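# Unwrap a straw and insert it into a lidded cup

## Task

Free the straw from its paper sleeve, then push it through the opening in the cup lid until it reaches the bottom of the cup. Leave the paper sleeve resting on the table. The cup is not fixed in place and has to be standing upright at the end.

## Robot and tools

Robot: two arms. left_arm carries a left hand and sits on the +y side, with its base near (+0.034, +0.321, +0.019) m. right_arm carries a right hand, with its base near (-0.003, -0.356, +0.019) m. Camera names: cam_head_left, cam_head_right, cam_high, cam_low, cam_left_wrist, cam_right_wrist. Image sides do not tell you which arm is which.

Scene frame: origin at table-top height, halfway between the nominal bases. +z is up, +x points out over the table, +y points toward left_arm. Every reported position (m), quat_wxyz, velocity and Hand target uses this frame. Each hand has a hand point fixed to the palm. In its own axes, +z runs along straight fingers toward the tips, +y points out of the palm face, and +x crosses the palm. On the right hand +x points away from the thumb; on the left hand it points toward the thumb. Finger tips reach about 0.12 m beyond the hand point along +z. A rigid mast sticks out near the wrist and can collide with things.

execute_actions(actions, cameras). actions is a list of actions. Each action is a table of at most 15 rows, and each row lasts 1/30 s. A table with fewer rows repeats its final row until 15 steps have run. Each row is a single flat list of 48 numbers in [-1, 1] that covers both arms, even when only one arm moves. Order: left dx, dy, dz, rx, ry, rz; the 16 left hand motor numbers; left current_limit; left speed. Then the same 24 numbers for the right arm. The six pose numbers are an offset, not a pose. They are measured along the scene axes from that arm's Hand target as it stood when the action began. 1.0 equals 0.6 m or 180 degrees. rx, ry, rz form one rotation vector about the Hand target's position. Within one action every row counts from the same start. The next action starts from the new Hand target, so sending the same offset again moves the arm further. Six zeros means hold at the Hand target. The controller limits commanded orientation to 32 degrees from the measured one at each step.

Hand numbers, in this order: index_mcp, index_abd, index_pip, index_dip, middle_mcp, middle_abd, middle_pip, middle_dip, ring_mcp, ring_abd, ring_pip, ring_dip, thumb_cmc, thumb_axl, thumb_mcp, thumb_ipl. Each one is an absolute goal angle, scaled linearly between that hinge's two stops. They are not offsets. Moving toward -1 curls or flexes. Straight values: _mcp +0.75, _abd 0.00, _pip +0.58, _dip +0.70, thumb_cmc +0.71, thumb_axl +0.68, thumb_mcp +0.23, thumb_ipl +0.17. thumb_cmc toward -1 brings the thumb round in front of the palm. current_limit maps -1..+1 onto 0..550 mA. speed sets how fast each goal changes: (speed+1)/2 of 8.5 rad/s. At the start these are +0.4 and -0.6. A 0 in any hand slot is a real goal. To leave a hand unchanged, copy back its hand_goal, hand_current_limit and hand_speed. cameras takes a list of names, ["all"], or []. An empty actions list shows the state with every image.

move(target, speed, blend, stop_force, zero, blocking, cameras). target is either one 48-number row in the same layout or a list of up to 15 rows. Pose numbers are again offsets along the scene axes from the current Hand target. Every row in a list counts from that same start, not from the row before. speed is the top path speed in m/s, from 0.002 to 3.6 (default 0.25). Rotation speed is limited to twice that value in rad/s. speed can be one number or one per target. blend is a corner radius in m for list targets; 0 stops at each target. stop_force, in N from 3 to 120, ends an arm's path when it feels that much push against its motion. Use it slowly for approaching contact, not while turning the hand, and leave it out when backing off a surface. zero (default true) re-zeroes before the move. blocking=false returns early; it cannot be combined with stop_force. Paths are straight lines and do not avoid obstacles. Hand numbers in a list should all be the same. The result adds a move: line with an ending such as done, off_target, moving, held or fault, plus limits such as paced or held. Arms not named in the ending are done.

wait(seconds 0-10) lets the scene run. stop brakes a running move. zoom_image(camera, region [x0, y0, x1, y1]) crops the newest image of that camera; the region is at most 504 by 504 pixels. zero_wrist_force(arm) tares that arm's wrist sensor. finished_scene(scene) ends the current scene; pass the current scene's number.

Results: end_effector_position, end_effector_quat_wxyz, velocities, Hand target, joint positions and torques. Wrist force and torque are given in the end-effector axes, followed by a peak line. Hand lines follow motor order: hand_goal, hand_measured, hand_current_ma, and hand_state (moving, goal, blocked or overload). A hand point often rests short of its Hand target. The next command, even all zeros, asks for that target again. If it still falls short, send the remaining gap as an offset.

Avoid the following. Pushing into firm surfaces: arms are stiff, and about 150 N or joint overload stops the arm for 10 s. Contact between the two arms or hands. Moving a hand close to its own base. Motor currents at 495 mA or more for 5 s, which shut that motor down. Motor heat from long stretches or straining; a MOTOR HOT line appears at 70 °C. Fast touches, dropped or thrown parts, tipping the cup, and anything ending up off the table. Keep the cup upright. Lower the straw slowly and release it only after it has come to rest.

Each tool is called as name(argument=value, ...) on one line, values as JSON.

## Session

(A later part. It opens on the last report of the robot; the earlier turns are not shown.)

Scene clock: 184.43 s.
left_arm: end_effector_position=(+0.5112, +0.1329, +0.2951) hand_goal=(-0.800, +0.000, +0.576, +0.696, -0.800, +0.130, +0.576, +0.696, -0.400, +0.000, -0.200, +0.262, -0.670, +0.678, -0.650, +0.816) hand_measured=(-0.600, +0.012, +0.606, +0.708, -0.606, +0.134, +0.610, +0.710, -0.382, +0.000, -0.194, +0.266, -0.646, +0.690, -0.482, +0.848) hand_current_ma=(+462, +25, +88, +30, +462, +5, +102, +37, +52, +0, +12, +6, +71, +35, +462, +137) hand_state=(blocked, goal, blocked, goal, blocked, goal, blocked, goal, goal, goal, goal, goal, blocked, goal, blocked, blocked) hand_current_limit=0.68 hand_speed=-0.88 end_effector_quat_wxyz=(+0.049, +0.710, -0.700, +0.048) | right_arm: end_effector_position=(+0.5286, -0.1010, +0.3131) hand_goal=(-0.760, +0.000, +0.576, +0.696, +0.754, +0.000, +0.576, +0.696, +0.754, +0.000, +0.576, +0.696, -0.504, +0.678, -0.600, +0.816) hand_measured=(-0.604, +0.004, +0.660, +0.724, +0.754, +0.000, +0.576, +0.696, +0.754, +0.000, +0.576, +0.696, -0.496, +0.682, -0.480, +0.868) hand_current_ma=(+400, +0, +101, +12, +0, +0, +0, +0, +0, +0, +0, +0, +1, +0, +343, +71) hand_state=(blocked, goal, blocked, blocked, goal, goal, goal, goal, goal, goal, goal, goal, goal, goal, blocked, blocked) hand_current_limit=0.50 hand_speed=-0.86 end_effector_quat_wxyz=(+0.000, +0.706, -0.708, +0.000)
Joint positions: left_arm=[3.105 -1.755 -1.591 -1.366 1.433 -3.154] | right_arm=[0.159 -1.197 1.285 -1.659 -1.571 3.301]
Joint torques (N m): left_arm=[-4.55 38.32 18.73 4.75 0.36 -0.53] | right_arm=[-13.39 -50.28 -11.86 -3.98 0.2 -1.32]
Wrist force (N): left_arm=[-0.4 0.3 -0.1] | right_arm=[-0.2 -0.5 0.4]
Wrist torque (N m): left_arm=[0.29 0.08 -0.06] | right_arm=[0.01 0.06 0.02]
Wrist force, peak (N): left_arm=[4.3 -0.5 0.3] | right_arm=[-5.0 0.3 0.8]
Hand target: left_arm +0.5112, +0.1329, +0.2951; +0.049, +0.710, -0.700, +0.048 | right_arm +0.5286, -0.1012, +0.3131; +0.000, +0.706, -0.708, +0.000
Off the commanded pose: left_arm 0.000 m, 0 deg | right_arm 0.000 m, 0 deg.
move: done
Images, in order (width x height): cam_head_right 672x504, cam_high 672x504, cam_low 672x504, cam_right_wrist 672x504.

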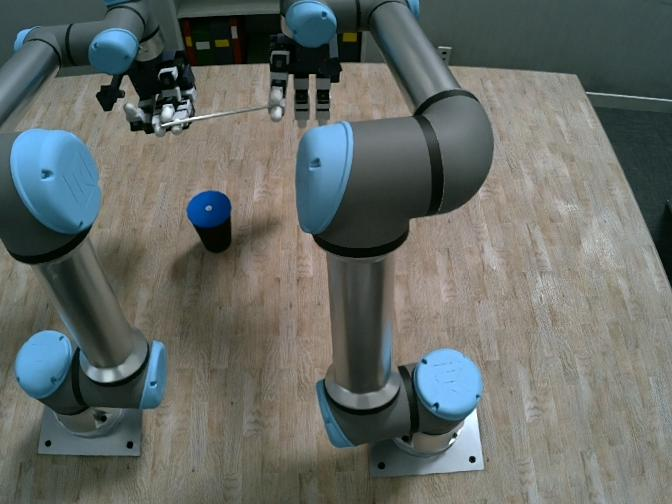

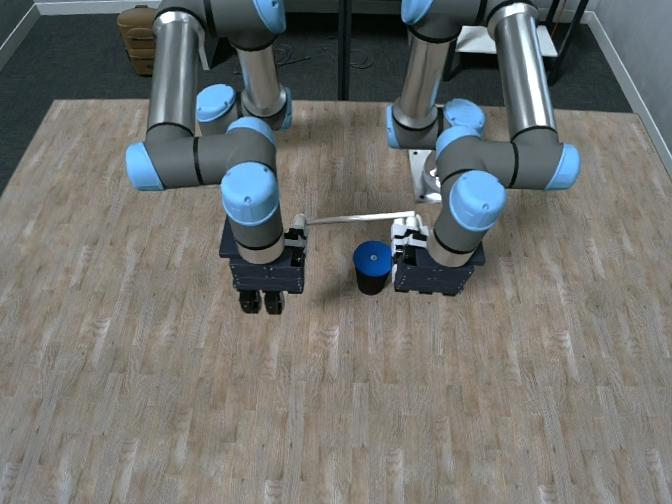

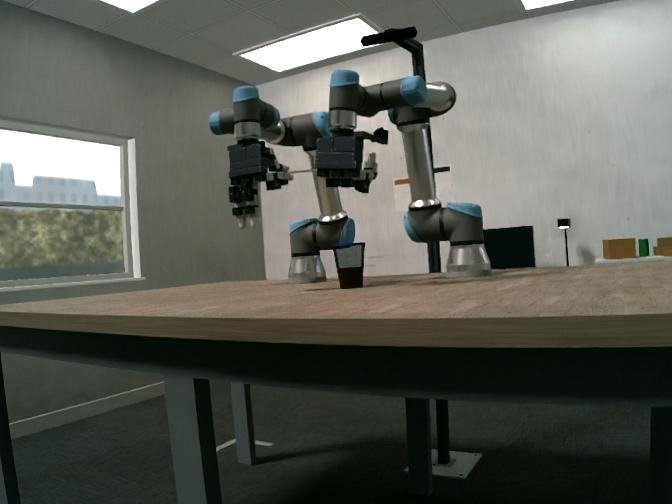

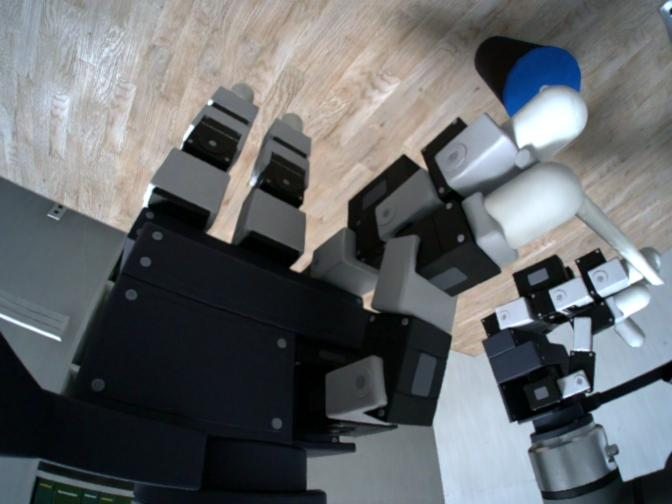

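move(target=[0,0,0,0,0,0,-0.44,0,0.5766,0.6957,-0.44,0,0.5766,0.6957,-0.4,0,-0.2,0.261,-0.67,0.678,-0.25,0.708,0.6,-0.8,0,0,0,0,0,0,-0.76,0,0.5766,0.6957,0.754,0,0.5766,0.6957,0.754,0,0.576,0.696,-0.505,0.678,-0.6,0.816,0.5,-0.86], speed=0.06, cameras=["cam_high","cam_low","cam_head_right","cam_right_wrist"])

zoom_image(camera="cam_high", region=[270, 180, 450, 260])

zoom_image(camera="cam_low", region=[230, 130, 400, 220])

zoom_image(camera="cam_head_right", region=[90, 60, 360, 160])

Scene clock: 199.43 s.
left_arm: end_effector_position=(+0.5112, +0.1329, +0.2951) hand_goal=(-0.440, +0.000, +0.576, +0.696, -0.440, +0.000, +0.576, +0.696, -0.400, +0.000, -0.200, +0.262, -0.670, +0.678, -0.250, +0.708) hand_measured=(-0.434, -0.002, +0.582, +0.700, -0.432, +0.002, +0.584, +0.700, -0.382, +0.000, -0.194, +0.266, -0.668, +0.680, -0.260, +0.708) hand_current_ma=(+16, -3, +15, +6, +17, +3, +17, +7, +52, +0, +12, +6, +3, +5, -31, +2) hand_state=(goal, goal, goal, goal, goal, goal, goal, goal, goal, goal, goal, goal, goal, goal, goal, goal) hand_current_limit=0.60 hand_speed=-0.80 end_effector_quat_wxyz=(+0.049, +0.710, -0.700, +0.048) | right_arm: end_effector_position=(+0.5286, -0.1012, +0.3131) hand_goal=(-0.760, +0.000, +0.576, +0.696, +0.754, +0.000, +0.576, +0.696, +0.754, +0.000, +0.576, +0.696, -0.504, +0.678, -0.600, +0.816) hand_measured=(-0.604, +0.002, +0.660, +0.724, +0.754, +0.000, +0.576, +0.696, +0.754, +0.000, +0.576, +0.696, -0.496, +0.682, -0.480, +0.868) hand_current_ma=(+400, +0, +101, +12, +0, +0, +0, +0, +0, +0, +0, +0, +1, +0, +343, +71) hand_state=(blocked, goal, blocked, blocked, goal, goal, goal, goal, goal, goal, goal, goal, goal, goal, blocked, blocked) hand_current_limit=0.50 hand_speed=-0.86 end_effector_quat_wxyz=(+0.000, +0.706, -0.708, +0.000)
Joint positions: left_arm=[3.105 -1.755 -1.591 -1.366 1.433 -3.154] | right_arm=[0.159 -1.197 1.285 -1.659 -1.571 3.301]
Joint torques (N m): left_arm=[-7.79 38.67 20.27 4.83 0.4 -0.51] | right_arm=[-14 -51.03 -12.34 -4.09 1.58 -1.34]
Wrist force (N): left_arm=[-0.3 0.0 0.0] | right_arm=[-0.3 -0.3 0.4]
Wrist torque (N m): left_arm=[0.24 0.08 -0.04] | right_arm=[0.03 0.07 0.01]
Wrist force, peak (N): left_arm=[-0.4 0.1 -0.2] | right_arm=[-0.3 -0.6 0.6]
Hand target: left_arm +0.5112, +0.1329, +0.2951; +0.049, +0.710, -0.700, +0.048 | right_arm +0.5286, -0.1012, +0.3131; +0.000, +0.706, -0.708, +0.000
Off the commanded pose: left_arm 0.000 m, 0 deg | right_arm 0.000 m, 0 deg.
move: done
Images, in order (width x height): cam_head_right 672x504, cam_high 672x504, cam_low 672x504, cam_right_wrist 672x504.

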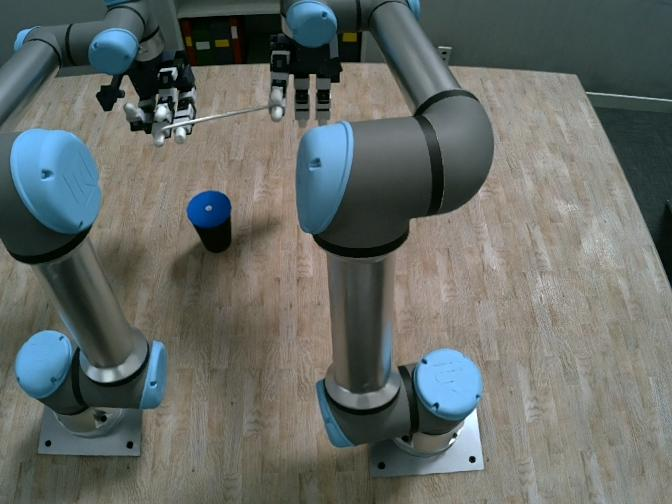

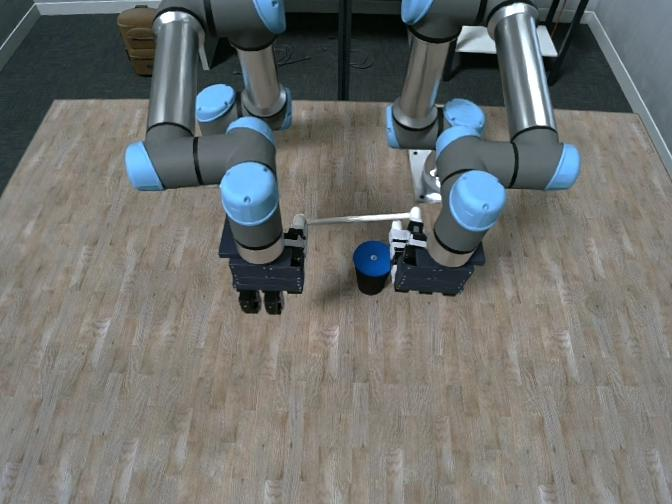

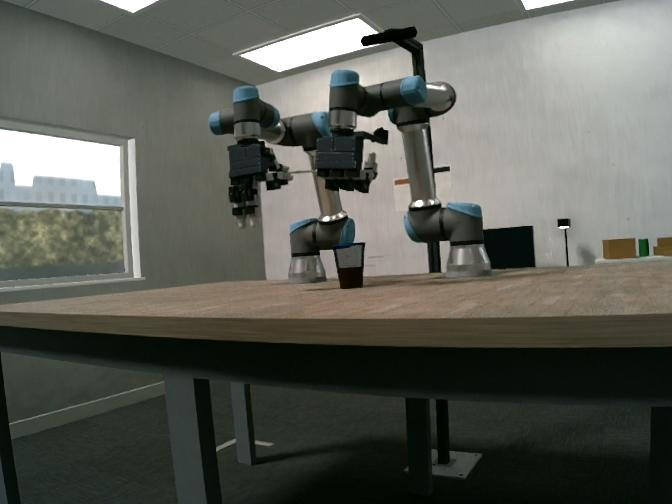

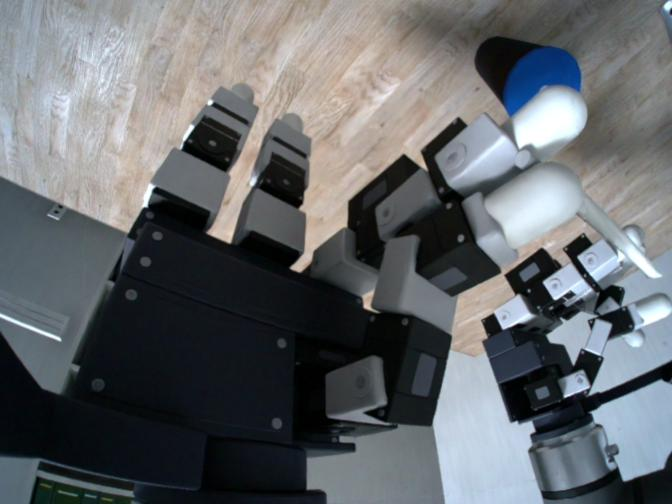

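Scaled by 2.800 from the camera's 672x504 image, which has a finer 960x720 frame.

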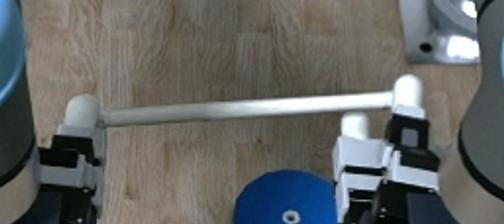

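Scaled by 2.965 from the camera's 672x504 image, which has a finer 960x720 frame.

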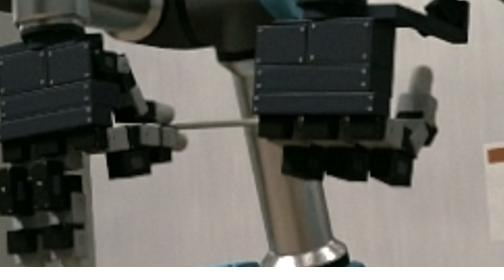

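Scaled by 1.867 from the camera's 672x504 image, which has a finer 960x720 frame.

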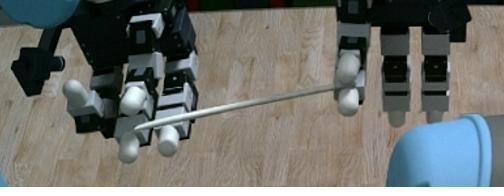

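move(target=[0.007,-0.097,0.008,0.022,0,0,-0.44,0,0.5766,0.6957,-0.44,0,0.5766,0.6957,-0.4,0,-0.2,0.261,-0.67,0.678,-0.25,0.708,0.6,-0.8,0,0,0,0,0,-0.055,-0.76,0,0.5766,0.6957,0.754,0,0.5766,0.6957,0.754,0,0.576,0.696,-0.505,0.678,-0.6,0.816,0.5,-0.86], speed=0.08, cameras=["cam_high","cam_low","cam_head_right","cam_right_wrist","cam_left_wrist"])

zoom_image(camera="cam_high", region=[270, 180, 450, 260])

zoom_image(camera="cam_low", region=[230, 130, 400, 220])

zoom_image(camera="cam_head_right", region=[90, 60, 360, 160])

Scene clock: 212.60 s.
left_arm: end_effector_position=(+0.5154, +0.0748, +0.2999) hand_goal=(-0.440, +0.000, +0.576, +0.696, -0.440, +0.000, +0.576, +0.696, -0.400, +0.000, -0.200, +0.262, -0.670, +0.678, -0.250, +0.708) hand_measured=(-0.434, -0.002, +0.582, +0.700, -0.432, +0.002, +0.584, +0.700, -0.382, +0.000, -0.194, +0.266, -0.668, +0.680, -0.260, +0.708) hand_current_ma=(+16, -3, +15, +6, +17, +3, +17, +7, +52, +0, +12, +6, +2, +5, -30, +2) hand_state=(goal, goal, goal, goal, goal, goal, goal, goal, goal, goal, goal, goal, goal, goal, goal, goal) hand_current_limit=0.60 hand_speed=-0.80 end_effector_quat_wxyz=(+0.025, +0.712, -0.702, +0.024) | right_arm: end_effector_position=(+0.5286, -0.1012, +0.3131) hand_goal=(-0.760, +0.000, +0.576, +0.696, +0.754, +0.000, +0.576, +0.696, +0.754, +0.000, +0.576, +0.696, -0.504, +0.678, -0.600, +0.816) hand_measured=(-0.604, +0.002, +0.660, +0.724, +0.754, +0.000, +0.576, +0.696, +0.754, +0.000, +0.576, +0.696, -0.496, +0.682, -0.480, +0.868) hand_current_ma=(+400, +0, +101, +12, +0, +0, +0, +0, +0, +0, +0, +0, +1, +0, +343, +71) hand_state=(blocked, goal, blocked, blocked, goal, goal, goal, goal, goal, goal, goal, goal, goal, goal, blocked, blocked) hand_current_limit=0.50 hand_speed=-0.86 end_effector_quat_wxyz=(+0.000, -0.642, +0.766, +0.000)
Joint positions: left_arm=[2.978 -1.812 -1.503 -1.389 1.502 -3.282] | right_arm=[0.138 -1.222 1.319 -1.668 -1.571 3.452]
Joint torques (N m): left_arm=[-8.55 26.36 30.84 -0.48 0.83 -1.84] | right_arm=[-13.99 -49.15 -11.91 -4.08 -0.85 1.51]
Wrist force (N): left_arm=[-0.1 -0.1 -0.1] | right_arm=[-0.1 -0.5 0.4]
Wrist torque (N m): left_arm=[0.23 0.07 0.06] | right_arm=[0.01 0.08 -0.07]
Wrist force, peak (N): left_arm=[-0.6 0.1 0.1] | right_arm=[-0.4 -0.7 0.4]
Hand target: left_arm +0.5154, +0.0747, +0.2999; +0.025, +0.712, -0.702, +0.024 | right_arm +0.5286, -0.1012, +0.3131; +0.000, -0.642, +0.767, +0.000
Off the commanded pose: left_arm 0.000 m, 0 deg | right_arm 0.000 m, 0 deg.
move: done
Images, in order (width x height): cam_head_right 672x504, cam_high 672x504, cam_low 672x504, cam_left_wrist 672x504, cam_right_wrist 672x504.

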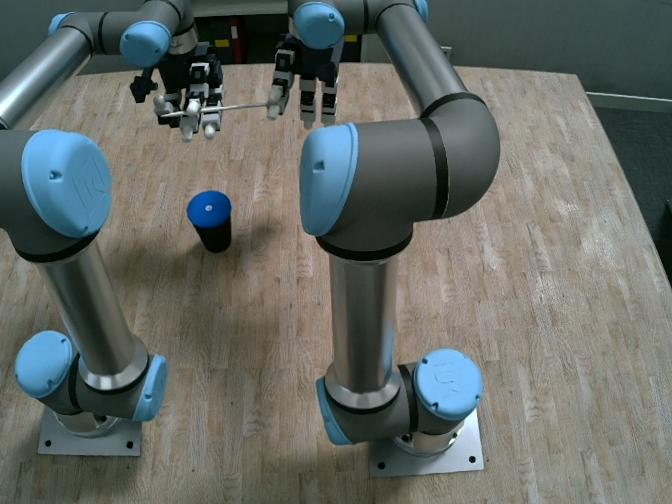

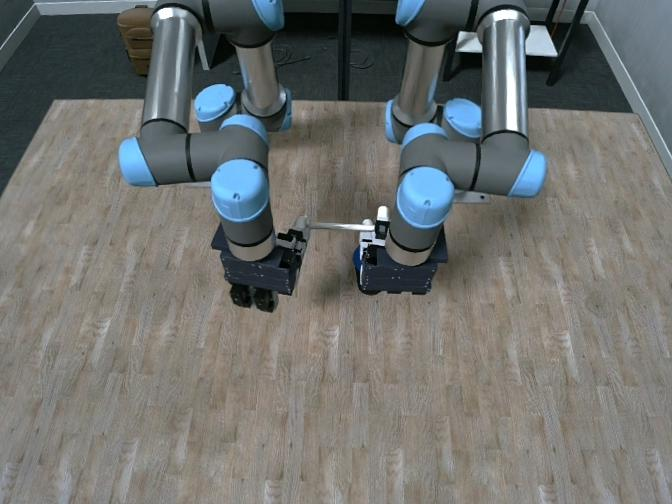

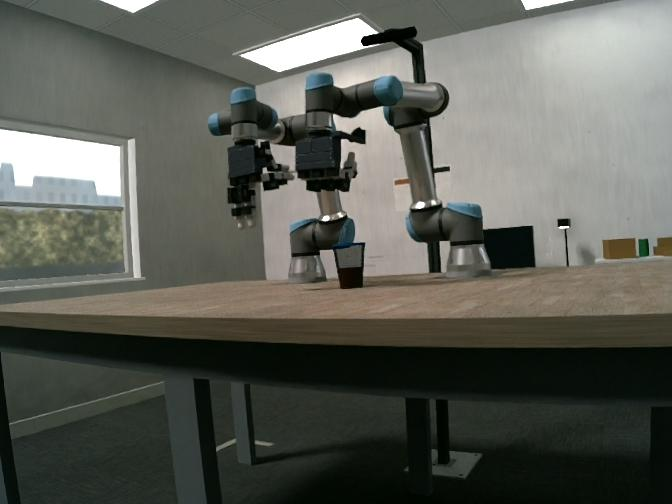

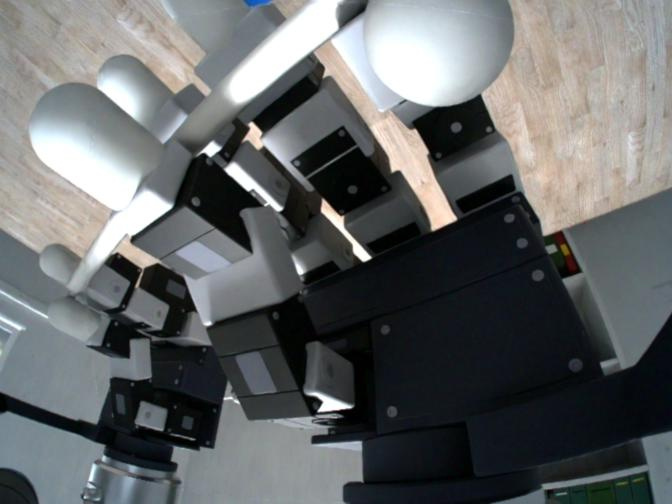

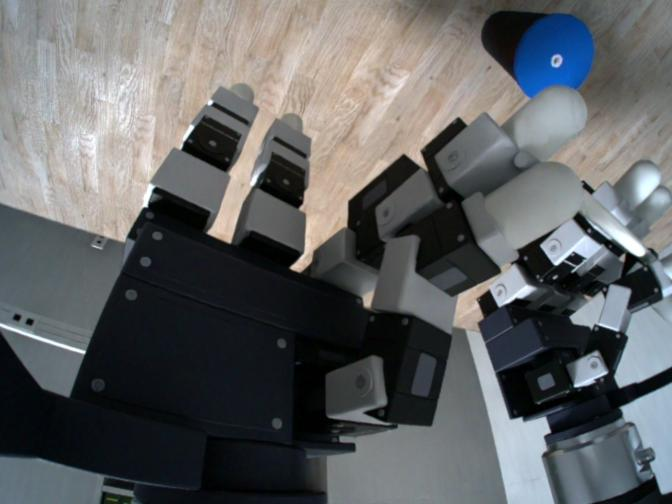

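Scaled by 2.800 from the camera's 672x504 image, which has a finer 960x720 frame.

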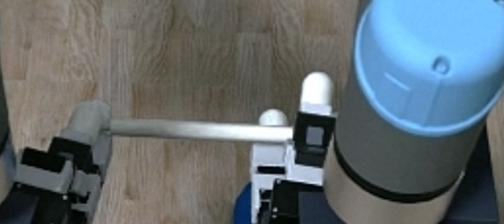

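Scaled by 2.965 from the camera's 672x504 image, which has a finer 960x720 frame.

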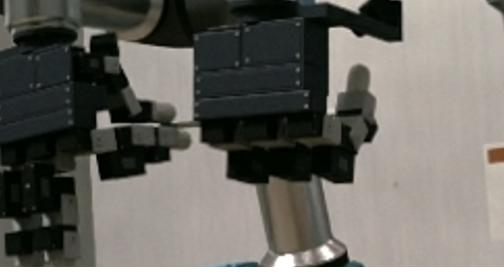

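Scaled by 1.867 from the camera's 672x504 image, which has a finer 960x720 frame.

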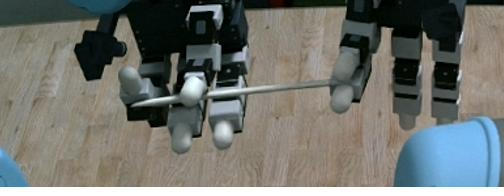

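move(target=[0.025,0,0,0,0,0,-0.44,0,0.5766,0.6957,-0.44,0,0.5766,0.6957,-0.4,0,-0.2,0.261,-0.67,0.678,-0.25,0.708,0.6,-0.88,0,0,0,0,0,0,-0.76,0,0.5766,0.6957,0.754,0,0.5766,0.6957,0.754,0,0.576,0.696,-0.505,0.678,-0.6,0.816,0.5,-0.86], speed=0.08, cameras=[])

move(target=[0,0,0,0,0,0,-0.8,0,0.5766,0.6957,-0.8,0,0.5766,0.6957,-0.4,0,-0.2,0.261,-0.67,0.678,-0.65,0.816,0.7,-0.88,0,0,0,0,0,0,-0.76,0,0.5766,0.6957,0.754,0,0.5766,0.6957,0.754,0,0.576,0.696,-0.505,0.678,-0.6,0.816,0.5,-0.86], speed=0.08, cameras=["cam_high","cam_low","cam_head_right","cam_left_wrist"])

zoom_image(camera="cam_high", region=[270, 180, 450, 260])

zoom_image(camera="cam_head_right", region=[90, 60, 360, 160])

Scene clock: 219.90 s.
left_arm: end_effector_position=(+0.5303, +0.0747, +0.2999) hand_goal=(-0.440, +0.000, +0.576, +0.696, -0.440, +0.000, +0.576, +0.696, -0.400, +0.000, -0.200, +0.262, -0.670, +0.678, -0.250, +0.708) hand_measured=(-0.434, -0.002, +0.582, +0.700, -0.432, +0.002, +0.584, +0.700, -0.382, +0.000, -0.194, +0.266, -0.668, +0.680, -0.260, +0.708) hand_current_ma=(+16, -3, +15, +6, +17, +3, +17, +7, +52, +0, +12, +6, +2, +5, -30, +2) hand_state=(goal, goal, goal, goal, goal, goal, goal, goal, goal, goal, goal, goal, goal, goal, goal, goal) hand_current_limit=0.60 hand_speed=-0.88 end_effector_quat_wxyz=(+0.025, +0.712, -0.702, +0.024) | right_arm: end_effector_position=(+0.5286, -0.1012, +0.3131) hand_goal=(-0.760, +0.000, +0.576, +0.696, +0.754, +0.000, +0.576, +0.696, +0.754, +0.000, +0.576, +0.696, -0.504, +0.678, -0.600, +0.816) hand_measured=(-0.604, +0.002, +0.660, +0.724, +0.754, +0.000, +0.576, +0.696, +0.754, +0.000, +0.576, +0.696, -0.496, +0.682, -0.480, +0.868) hand_current_ma=(+400, +0, +101, +12, +0, +0, +0, +0, +0, +0, +0, +0, +1, +0, +343, +71) hand_state=(blocked, goal, blocked, blocked, goal, goal, goal, goal, goal, goal, goal, goal, goal, goal, blocked, blocked) hand_current_limit=0.50 hand_speed=-0.86 end_effector_quat_wxyz=(+0.000, -0.642, +0.767, +0.000)
Joint positions: left_arm=[2.98 -1.845 -1.46 -1.398 1.502 -3.279] | right_arm=[0.138 -1.222 1.319 -1.668 -1.571 3.452]
Joint torques (N m): left_arm=[11.15 28.09 28.68 -0.56 -0.55 1.79] | right_arm=[-13.25 -49.75 -11.87 -4.04 -1.11 1.67]
Wrist force (N): left_arm=[-0.2 0.1 -0.1] | right_arm=[0.2 -0.4 0.4]
Wrist torque (N m): left_arm=[0.26 0.08 -0.05] | right_arm=[0.05 0.05 -0.03]
Wrist force, peak (N): left_arm=[-0.3 -0.5 -0.1] | right_arm=[-0.2 -0.5 0.7]
Hand target: left_arm +0.5304, +0.0747, +0.2999; +0.025, +0.712, -0.702, +0.024 | right_arm +0.5286, -0.1012, +0.3131; +0.000, -0.642, +0.767, +0.000
Off the commanded pose: left_arm 0.000 m, 0 deg | right_arm 0.000 m, 0 deg.
move: done
No camera images: "cameras" was empty.

Scene clock: 220.80 s.
left_arm: end_effector_position=(+0.5304, +0.0747, +0.2999) hand_goal=(-0.800, +0.000, +0.576, +0.696, -0.800, +0.000, +0.576, +0.696, -0.400, +0.000, -0.200, +0.262, -0.670, +0.678, -0.650, +0.816) hand_measured=(-0.598, -0.002, +0.598, +0.702, -0.608, +0.002, +0.598, +0.704, -0.382, +0.000, -0.194, +0.266, -0.668, +0.680, -0.392, +0.840) hand_current_ma=(+467, -3, +61, +13, +467, +3, +65, +17, +52, +0, +12, +6, +2, +5, +468, +94) hand_state=(blocked, goal, blocked, goal, blocked, goal, blocked, goal, goal, goal, goal, goal, goal, goal, blocked, blocked) hand_current_limit=0.70 hand_speed=-0.88 end_effector_quat_wxyz=(+0.025, +0.712, -0.702, +0.024) | right_arm: end_effector_position=(+0.5286, -0.1012, +0.3131) hand_goal=(-0.760, +0.000, +0.576, +0.696, +0.754, +0.000, +0.576, +0.696, +0.754, +0.000, +0.576, +0.696, -0.504, +0.678, -0.600, +0.816) hand_measured=(-0.604, +0.002, +0.660, +0.724, +0.754, +0.000, +0.576, +0.696, +0.754, +0.000, +0.576, +0.696, -0.498, +0.682, -0.482, +0.868) hand_current_ma=(+400, +0, +101, +12, +0, +0, +0, +0, +0, +0, +0, +0, +1, +0, +342, +71) hand_state=(blocked, goal, blocked, blocked, goal, goal, goal, goal, goal, goal, goal, goal, goal, goal, blocked, blocked) hand_current_limit=0.50 hand_speed=-0.86 end_effector_quat_wxyz=(+0.000, -0.642, +0.767, +0.000)
Joint positions: left_arm=[2.98 -1.846 -1.46 -1.398 1.502 -3.279] | right_arm=[0.138 -1.222 1.319 -1.668 -1.571 3.452]
Joint torques (N m): left_arm=[10.41 29.15 27.61 -0.59 -0.56 1.8] | right_arm=[-12.98 -49.51 -12 -4.05 -1.1 1.64]
Wrist force (N): left_arm=[0.0 -0.2 -0.1] | right_arm=[-0.5 0.0 0.2]
Wrist torque (N m): left_arm=[0.23 0.06 -0.07] | right_arm=[0.08 0.11 -0.07]
Wrist force, peak (N): left_arm=[-0.4 0.0 -0.2] | right_arm=[-0.5 -0.3 0.3]
Hand target: left_arm +0.5304, +0.0747, +0.2999; +0.025, +0.712, -0.702, +0.024 | right_arm +0.5286, -0.1012, +0.3131; +0.000, -0.642, +0.767, +0.000
Off the commanded pose: left_arm 0.000 m, 0 deg | right_arm 0.000 m, 0 deg.
move: done
Images, in order (width x height): cam_head_right 672x504, cam_high 672x504, cam_low 672x504, cam_left_wrist 672x504.

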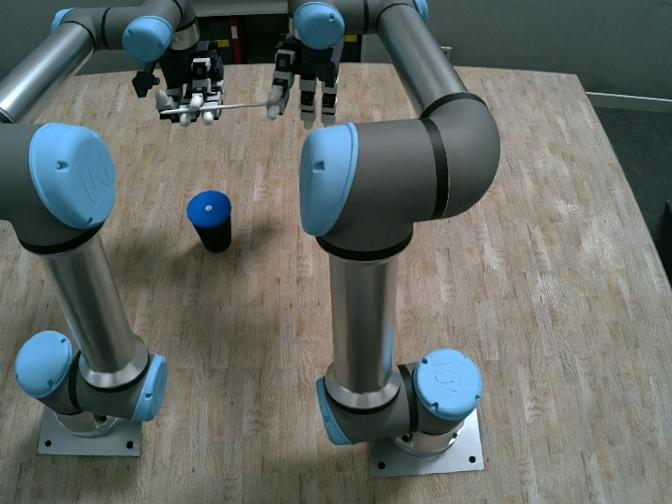

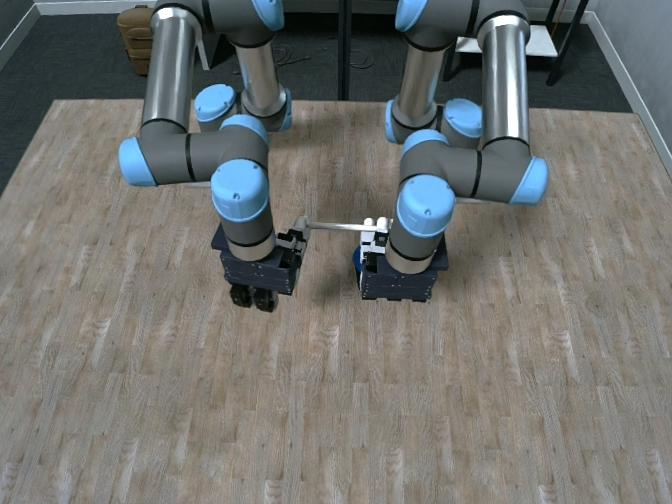

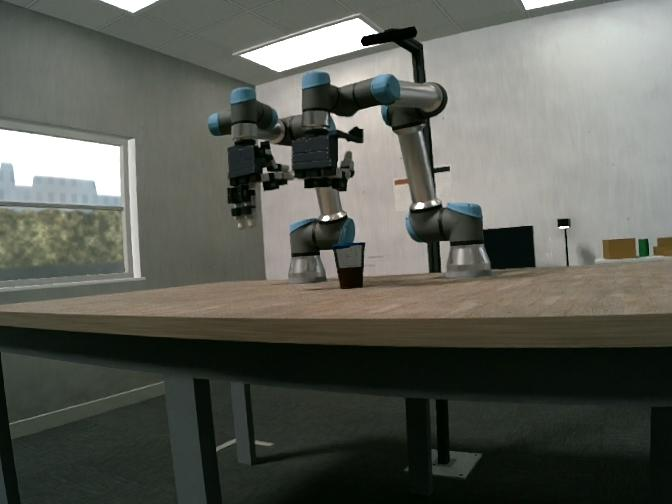

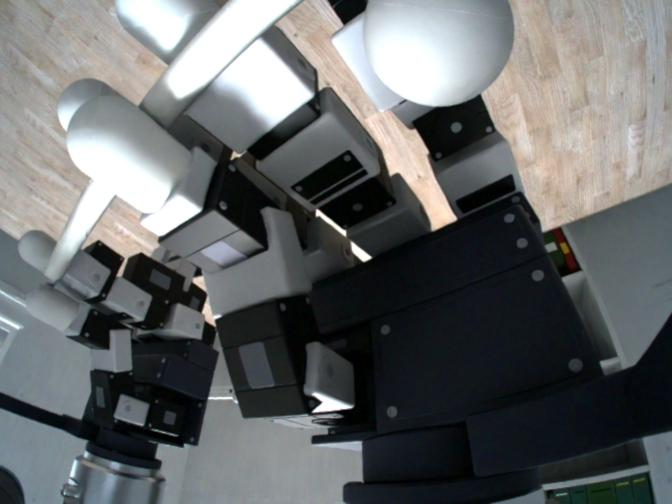

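Scaled by 2.800 from the camera's 672x504 image, which has a finer 960x720 frame.

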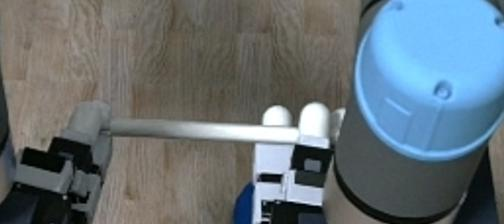

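Scaled by 1.867 from the camera's 672x504 image, which has a finer 960x720 frame.

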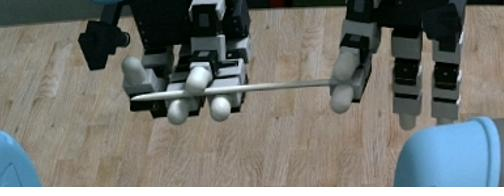

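move(target=[0,0,0,0,0,0,-0.8,0,0.5766,0.6957,-0.8,0,0.5766,0.6957,-0.4,0,-0.2,0.261,-0.67,0.678,-0.65,0.816,0.7,-0.88,0.001,-0.042,0,0,0,0,-0.76,0,0.5766,0.6957,0.754,0,0.5766,0.6957,0.754,0,0.576,0.696,-0.505,0.678,-0.6,0.816,0.6,-0.86], speed=0.02, cameras=["cam_high","cam_right_wrist","cam_head_right","cam_left_wrist"])

zoom_image(camera="cam_high", region=[270, 180, 450, 260])

zoom_image(camera="cam_right_wrist", region=[470, 50, 670, 370])

zoom_image(camera="cam_head_right", region=[90, 60, 360, 160])

Scene clock: 226.43 s.
left_arm: end_effector_position=(+0.5304, +0.0747, +0.2999) hand_goal=(-0.800, +0.000, +0.576, +0.696, -0.800, +0.000, +0.576, +0.696, -0.400, +0.000, -0.200, +0.262, -0.670, +0.678, -0.650, +0.816) hand_measured=(-0.598, +0.022, +0.600, +0.704, -0.608, +0.016, +0.602, +0.704, -0.382, +0.000, -0.194, +0.266, -0.610, +0.700, -0.398, +0.840) hand_current_ma=(+467, +51, +71, +18, +467, +37, +73, +19, +52, +0, +12, +6, +217, +81, +467, +102) hand_state=(blocked, blocked, blocked, goal, blocked, goal, blocked, goal, goal, goal, goal, goal, blocked, blocked, blocked, blocked) hand_current_limit=0.70 hand_speed=-0.88 end_effector_quat_wxyz=(+0.025, +0.712, -0.702, +0.024) | right_arm: end_effector_position=(+0.5292, -0.1261, +0.3131) hand_goal=(-0.760, +0.000, +0.576, +0.696, +0.754, +0.000, +0.576, +0.696, +0.754, +0.000, +0.576, +0.696, -0.504, +0.678, -0.600, +0.816) hand_measured=(-0.604, +0.056, +0.660, +0.726, +0.754, +0.000, +0.576, +0.696, +0.754, +0.000, +0.576, +0.696, -0.470, +0.690, -0.482, +0.868) hand_current_ma=(+400, +35, +102, +13, +0, +0, +0, +0, +0, +0, +0, +0, +18, +4, +337, +71) hand_state=(blocked, blocked, blocked, blocked, goal, goal, goal, goal, goal, goal, goal, goal, blocked, goal, blocked, blocked) hand_current_limit=0.60 hand_speed=-0.86 end_effector_quat_wxyz=(+0.000, -0.642, +0.767, +0.000)
Joint positions: left_arm=[2.98 -1.846 -1.46 -1.398 1.502 -3.279] | right_arm=[0.099 -1.24 1.344 -1.675 -1.571 3.413]
Joint torques (N m): left_arm=[11.43 27.07 27.53 -0.49 -0.01 1.76] | right_arm=[-17.17 -47.88 -12.13 -4.05 -1.49 -1.86]
Wrist force (N): left_arm=[5.9 -0.2 0.0] | right_arm=[-6.2 1.2 0.6]
Wrist torque (N m): left_arm=[0.23 -0.17 -0.24] | right_arm=[0.15 0.35 0.16]
Wrist force, peak (N): left_arm=[5.9 0.0 -0.1] | right_arm=[-6.2 1.2 0.7]
Hand target: left_arm +0.5304, +0.0747, +0.2999; +0.025, +0.712, -0.702, +0.024 | right_arm +0.5292, -0.1264, +0.3131; +0.000, -0.642, +0.767, +0.000
Off the commanded pose: left_arm 0.000 m, 0 deg | right_arm 0.000 m, 0 deg.
move: done
Images, in order (width x height): cam_head_right 672x504, cam_high 672x504, cam_left_wrist 672x504, cam_right_wrist 672x504.

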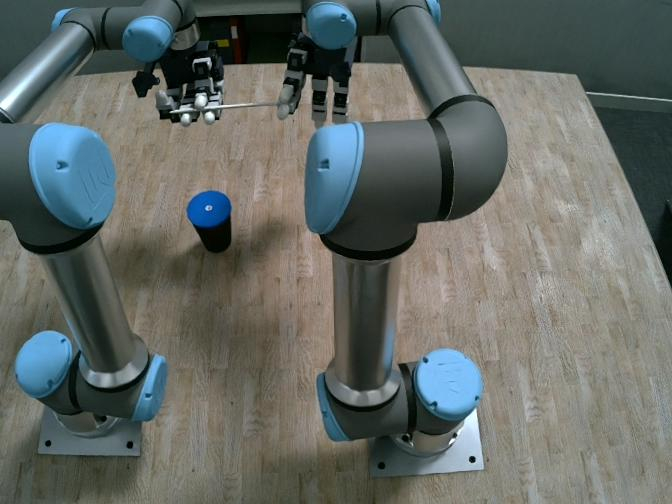

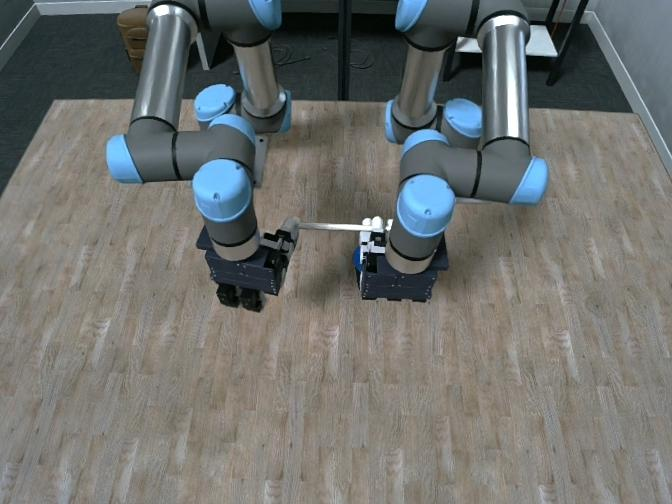

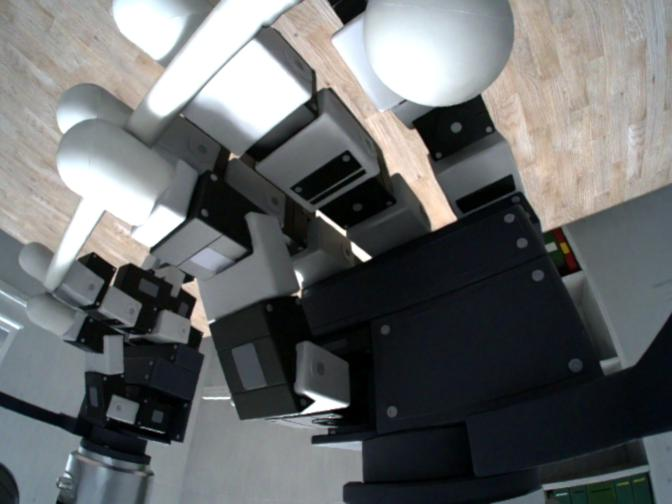

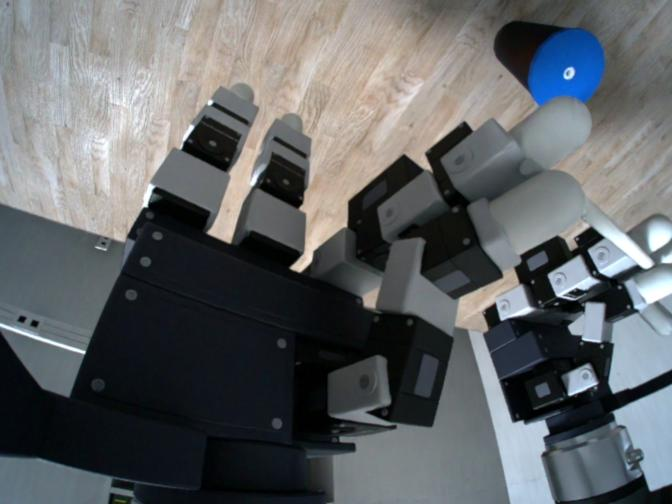

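Scaled by 2.800 from the camera's 672x504 image, which has a finer 960x720 frame.

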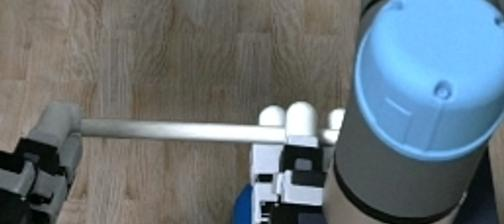

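Scaled by 1.575 from the camera's 672x504 image, which has a finer 960x720 frame.

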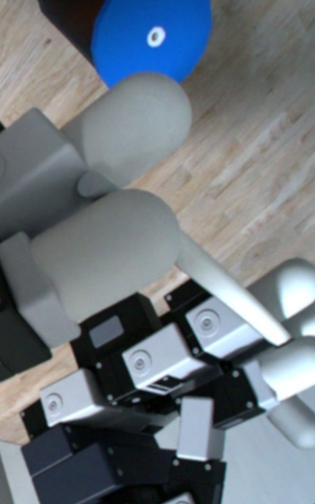

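Scaled by 1.867 from the camera's 672x504 image, which has a finer 960x720 frame.

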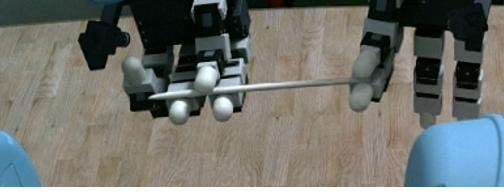

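move(target=[0,0,0,0,0,0,-0.44,0,0.5766,0.6957,-0.44,0,0.5766,0.6957,-0.4,0,-0.2,0.261,-0.67,0.678,-0.25,0.708,0.7,-0.8,0,0,0,0,0,0,-0.8,0,0.5766,0.6957,0.754,0,0.5766,0.6957,0.754,0,0.576,0.696,-0.505,0.678,-0.65,0.816,0.7,-0.86], speed=0.08, cameras=[])

move(target=[-0.022,-0.037,0,0,0,0,-0.44,0,0.5766,0.6957,-0.44,0,0.5766,0.6957,-0.4,0,-0.2,0.261,-0.67,0.678,-0.25,0.708,0.7,-0.8,0,0,0,0,0,0,-0.8,0,0.5766,0.6957,0.754,0,0.5766,0.6957,0.754,0,0.576,0.696,-0.505,0.678,-0.65,0.816,0.7,-0.86], speed=0.08, cameras=["cam_high","cam_right_wrist","cam_head_right","cam_left_wrist","cam_low"])

zoom_image(camera="cam_high", region=[270, 180, 450, 260])

zoom_image(camera="cam_right_wrist", region=[470, 50, 670, 370])

zoom_image(camera="cam_low", region=[230, 130, 400, 220])

Scene clock: 246.60 s.
left_arm: end_effector_position=(+0.5304, +0.0747, +0.2999) hand_goal=(-0.440, +0.000, +0.576, +0.696, -0.440, +0.000, +0.576, +0.696, -0.400, +0.000, -0.200, +0.262, -0.670, +0.678, -0.250, +0.708) hand_measured=(-0.434, +0.004, +0.582, +0.700, -0.432, +0.002, +0.584, +0.700, -0.382, +0.000, -0.194, +0.266, -0.668, +0.680, -0.260, +0.708) hand_current_ma=(+16, +5, +15, +6, +17, +4, +17, +7, +52, +0, +12, +6, +4, +5, -31, +2) hand_state=(goal, goal, goal, goal, goal, goal, goal, goal, goal, goal, goal, goal, goal, goal, goal, goal) hand_current_limit=0.70 hand_speed=-0.80 end_effector_quat_wxyz=(+0.025, +0.712, -0.702, +0.024) | right_arm: end_effector_position=(+0.5292, -0.1264, +0.3131) hand_goal=(-0.800, +0.000, +0.576, +0.696, +0.754, +0.000, +0.576, +0.696, +0.754, +0.000, +0.576, +0.696, -0.504, +0.678, -0.650, +0.816) hand_measured=(-0.604, +0.002, +0.678, +0.730, +0.754, +0.000, +0.576, +0.696, +0.754, +0.000, +0.576, +0.696, -0.492, +0.684, -0.514, +0.880) hand_current_ma=(+468, +0, +148, +18, +0, +0, +0, +0, +0, +0, +0, +0, +3, +1, +452, +108) hand_state=(blocked, goal, blocked, blocked, goal, goal, goal, goal, goal, goal, goal, goal, goal, goal, blocked, blocked) hand_current_limit=0.70 hand_speed=-0.86 end_effector_quat_wxyz=(+0.000, -0.642, +0.767, +0.000)
Joint positions: left_arm=[2.98 -1.846 -1.46 -1.398 1.502 -3.279] | right_arm=[0.098 -1.24 1.344 -1.675 -1.571 3.413]
Joint torques (N m): left_arm=[10.38 29.06 26.38 -0.76 0.5 1.68] | right_arm=[-8.95 -48.17 -12.05 -4.1 0.76 -0.03]
Wrist force (N): left_arm=[-0.2 -0.1 -0.1] | right_arm=[-0.1 -0.9 0.0]
Wrist torque (N m): left_arm=[0.23 0.08 -0.04] | right_arm=[0.00 0.11 0.00]
Wrist force, peak (N): left_arm=[6.2 -0.3 -0.4] | right_arm=[-6.7 1.5 0.6]
Hand target: left_arm +0.5304, +0.0747, +0.2999; +0.025, +0.712, -0.702, +0.024 | right_arm +0.5292, -0.1264, +0.3131; +0.000, -0.642, +0.767, +0.000
Off the commanded pose: left_arm 0.000 m, 0 deg | right_arm 0.000 m, 0 deg.
move: done
No camera images: "cameras" was empty.

Scene clock: 247.53 s.
left_arm: end_effector_position=(+0.5173, +0.0527, +0.2999) hand_goal=(-0.440, +0.000, +0.576, +0.696, -0.440, +0.000, +0.576, +0.696, -0.400, +0.000, -0.200, +0.262, -0.670, +0.678, -0.250, +0.708) hand_measured=(-0.434, +0.002, +0.582, +0.700, -0.432, +0.002, +0.584, +0.700, -0.382, +0.000, -0.194, +0.266, -0.668, +0.680, -0.260, +0.708) hand_current_ma=(+16, +4, +15, +6, +17, +4, +17, +7, +52, +0, +12, +6, +3, +5, -31, +2) hand_state=(goal, goal, goal, goal, goal, goal, goal, goal, goal, goal, goal, goal, goal, goal, goal, goal) hand_current_limit=0.70 hand_speed=-0.80 end_effector_quat_wxyz=(+0.025, +0.712, -0.702, +0.024) end_effector_velocity=(-0.001, -0.002, +0.000) end_effector_angular_velocity=(+0.000, +0.000, +0.002) | right_arm: end_effector_position=(+0.5292, -0.1264, +0.3131) hand_goal=(-0.800, +0.000, +0.576, +0.696, +0.754, +0.000, +0.576, +0.696, +0.754, +0.000, +0.576, +0.696, -0.504, +0.678, -0.650, +0.816) hand_measured=(-0.604, +0.002, +0.678, +0.730, +0.754, +0.000, +0.576, +0.696, +0.754, +0.000, +0.576, +0.696, -0.492, +0.684, -0.514, +0.880) hand_current_ma=(+467, +0, +149, +18, +0, +0, +0, +0, +0, +0, +0, +0, +3, +1, +450, +108) hand_state=(blocked, goal, blocked, blocked, goal, goal, goal, goal, goal, goal, goal, goal, goal, goal, blocked, blocked) hand_current_limit=0.70 hand_speed=-0.86 end_effector_quat_wxyz=(+0.000, -0.642, +0.767, +0.000)
Joint positions: left_arm=[2.941 -1.835 -1.474 -1.392 1.503 -3.319] | right_arm=[0.098 -1.24 1.344 -1.675 -1.571 3.413]
Joint velocities: left_arm=[-0.003 0.001 -0.001 0.001 0 -0.005] | right_arm=[within noise]
Joint torques (N m): left_arm=[-6.2 45.92 12.55 5.18 1.03 -2] | right_arm=[1.84 -47.4 -12.06 -3.75 0.85 1.31]
Wrist force (N): left_arm=[-0.2 -0.1 -0.1] | right_arm=[0.1 -0.1 0.4]
Wrist torque (N m): left_arm=[0.24 0.08 0.05] | right_arm=[0.06 0.07 0.04]
Wrist force, peak (N): left_arm=[-0.5 -0.2 -0.3] | right_arm=[-0.1 -0.8 0.1]
Hand target: left_arm +0.5172, +0.0525, +0.2999; +0.025, +0.712, -0.702, +0.024 | right_arm +0.5292, -0.1264, +0.3131; +0.000, -0.642, +0.767, +0.000
Off the commanded pose: left_arm 0.000 m, 0 deg | right_arm 0.000 m, 0 deg.
move: done
Images, in order (width x height): cam_head_right 672x504, cam_high 672x504, cam_low 672x504, cam_left_wrist 672x504, cam_right_wrist 672x504.

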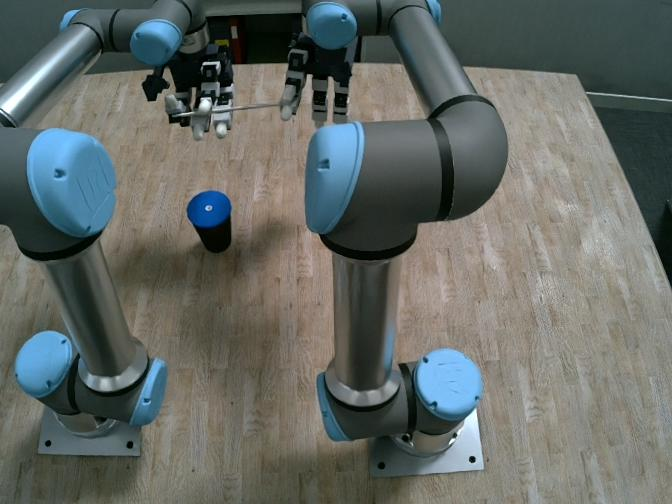

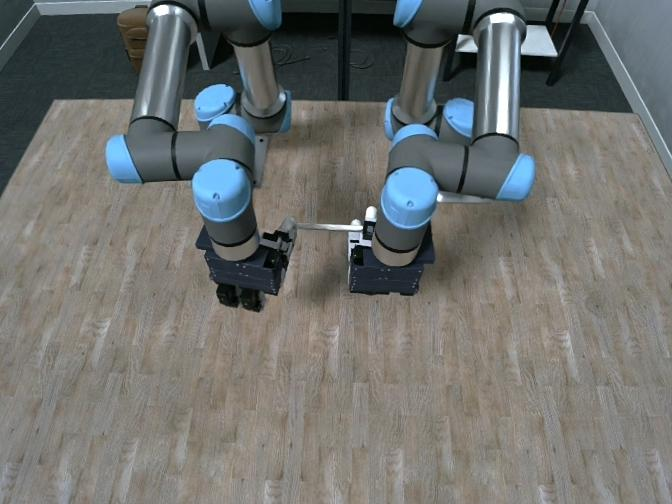

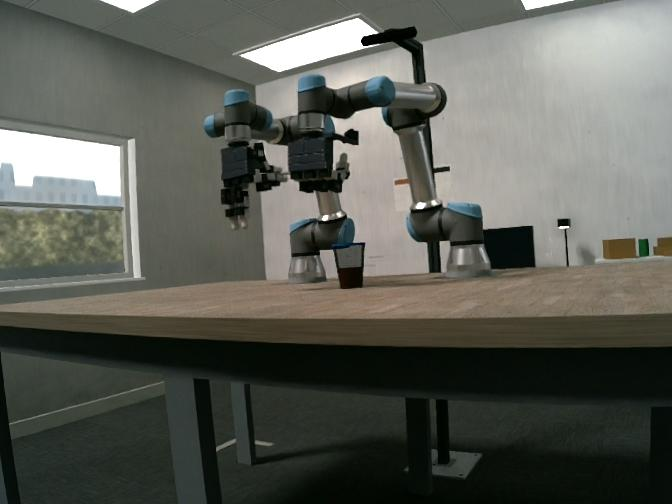

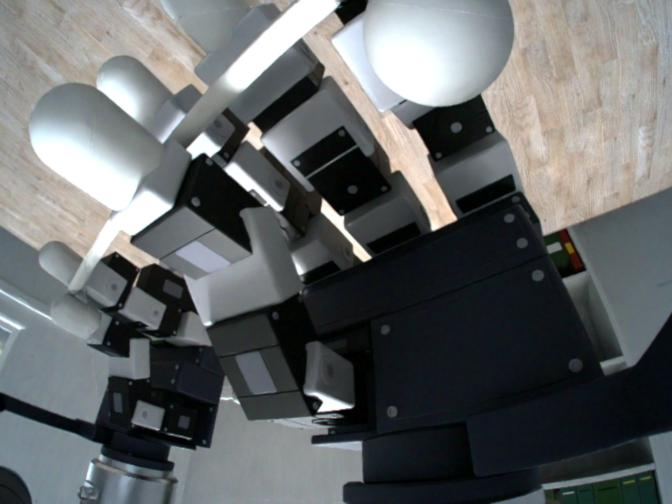

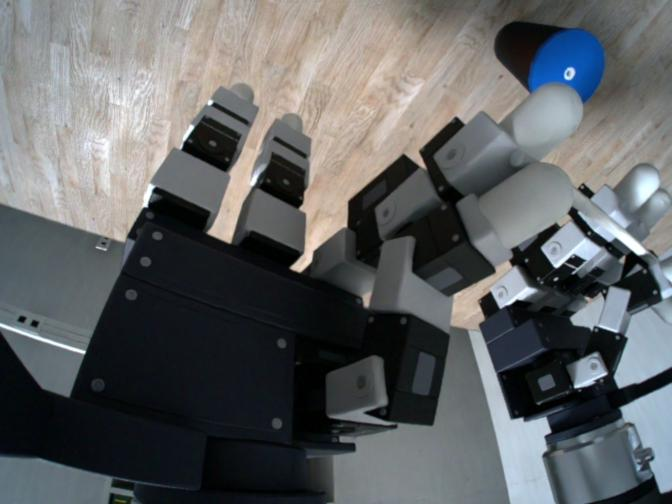

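Scaled by 2.800 from the camera's 672x504 image, which has a finer 960x720 frame.

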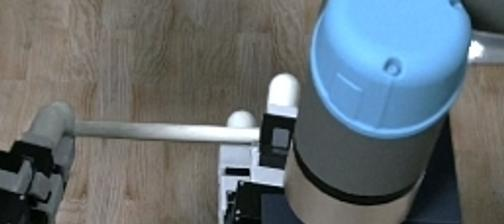

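Scaled by 1.575 from the camera's 672x504 image, which has a finer 960x720 frame.

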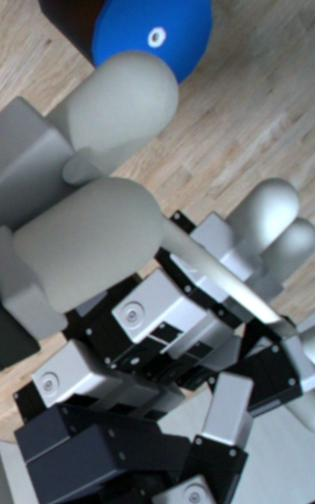

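Scaled by 2.965 from the camera's 672x504 image, which has a finer 960x720 frame.

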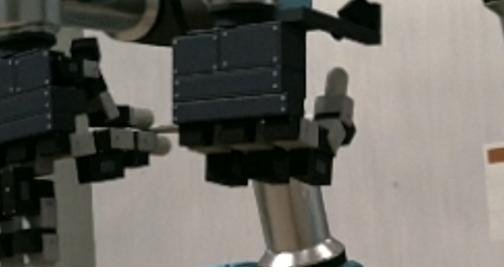

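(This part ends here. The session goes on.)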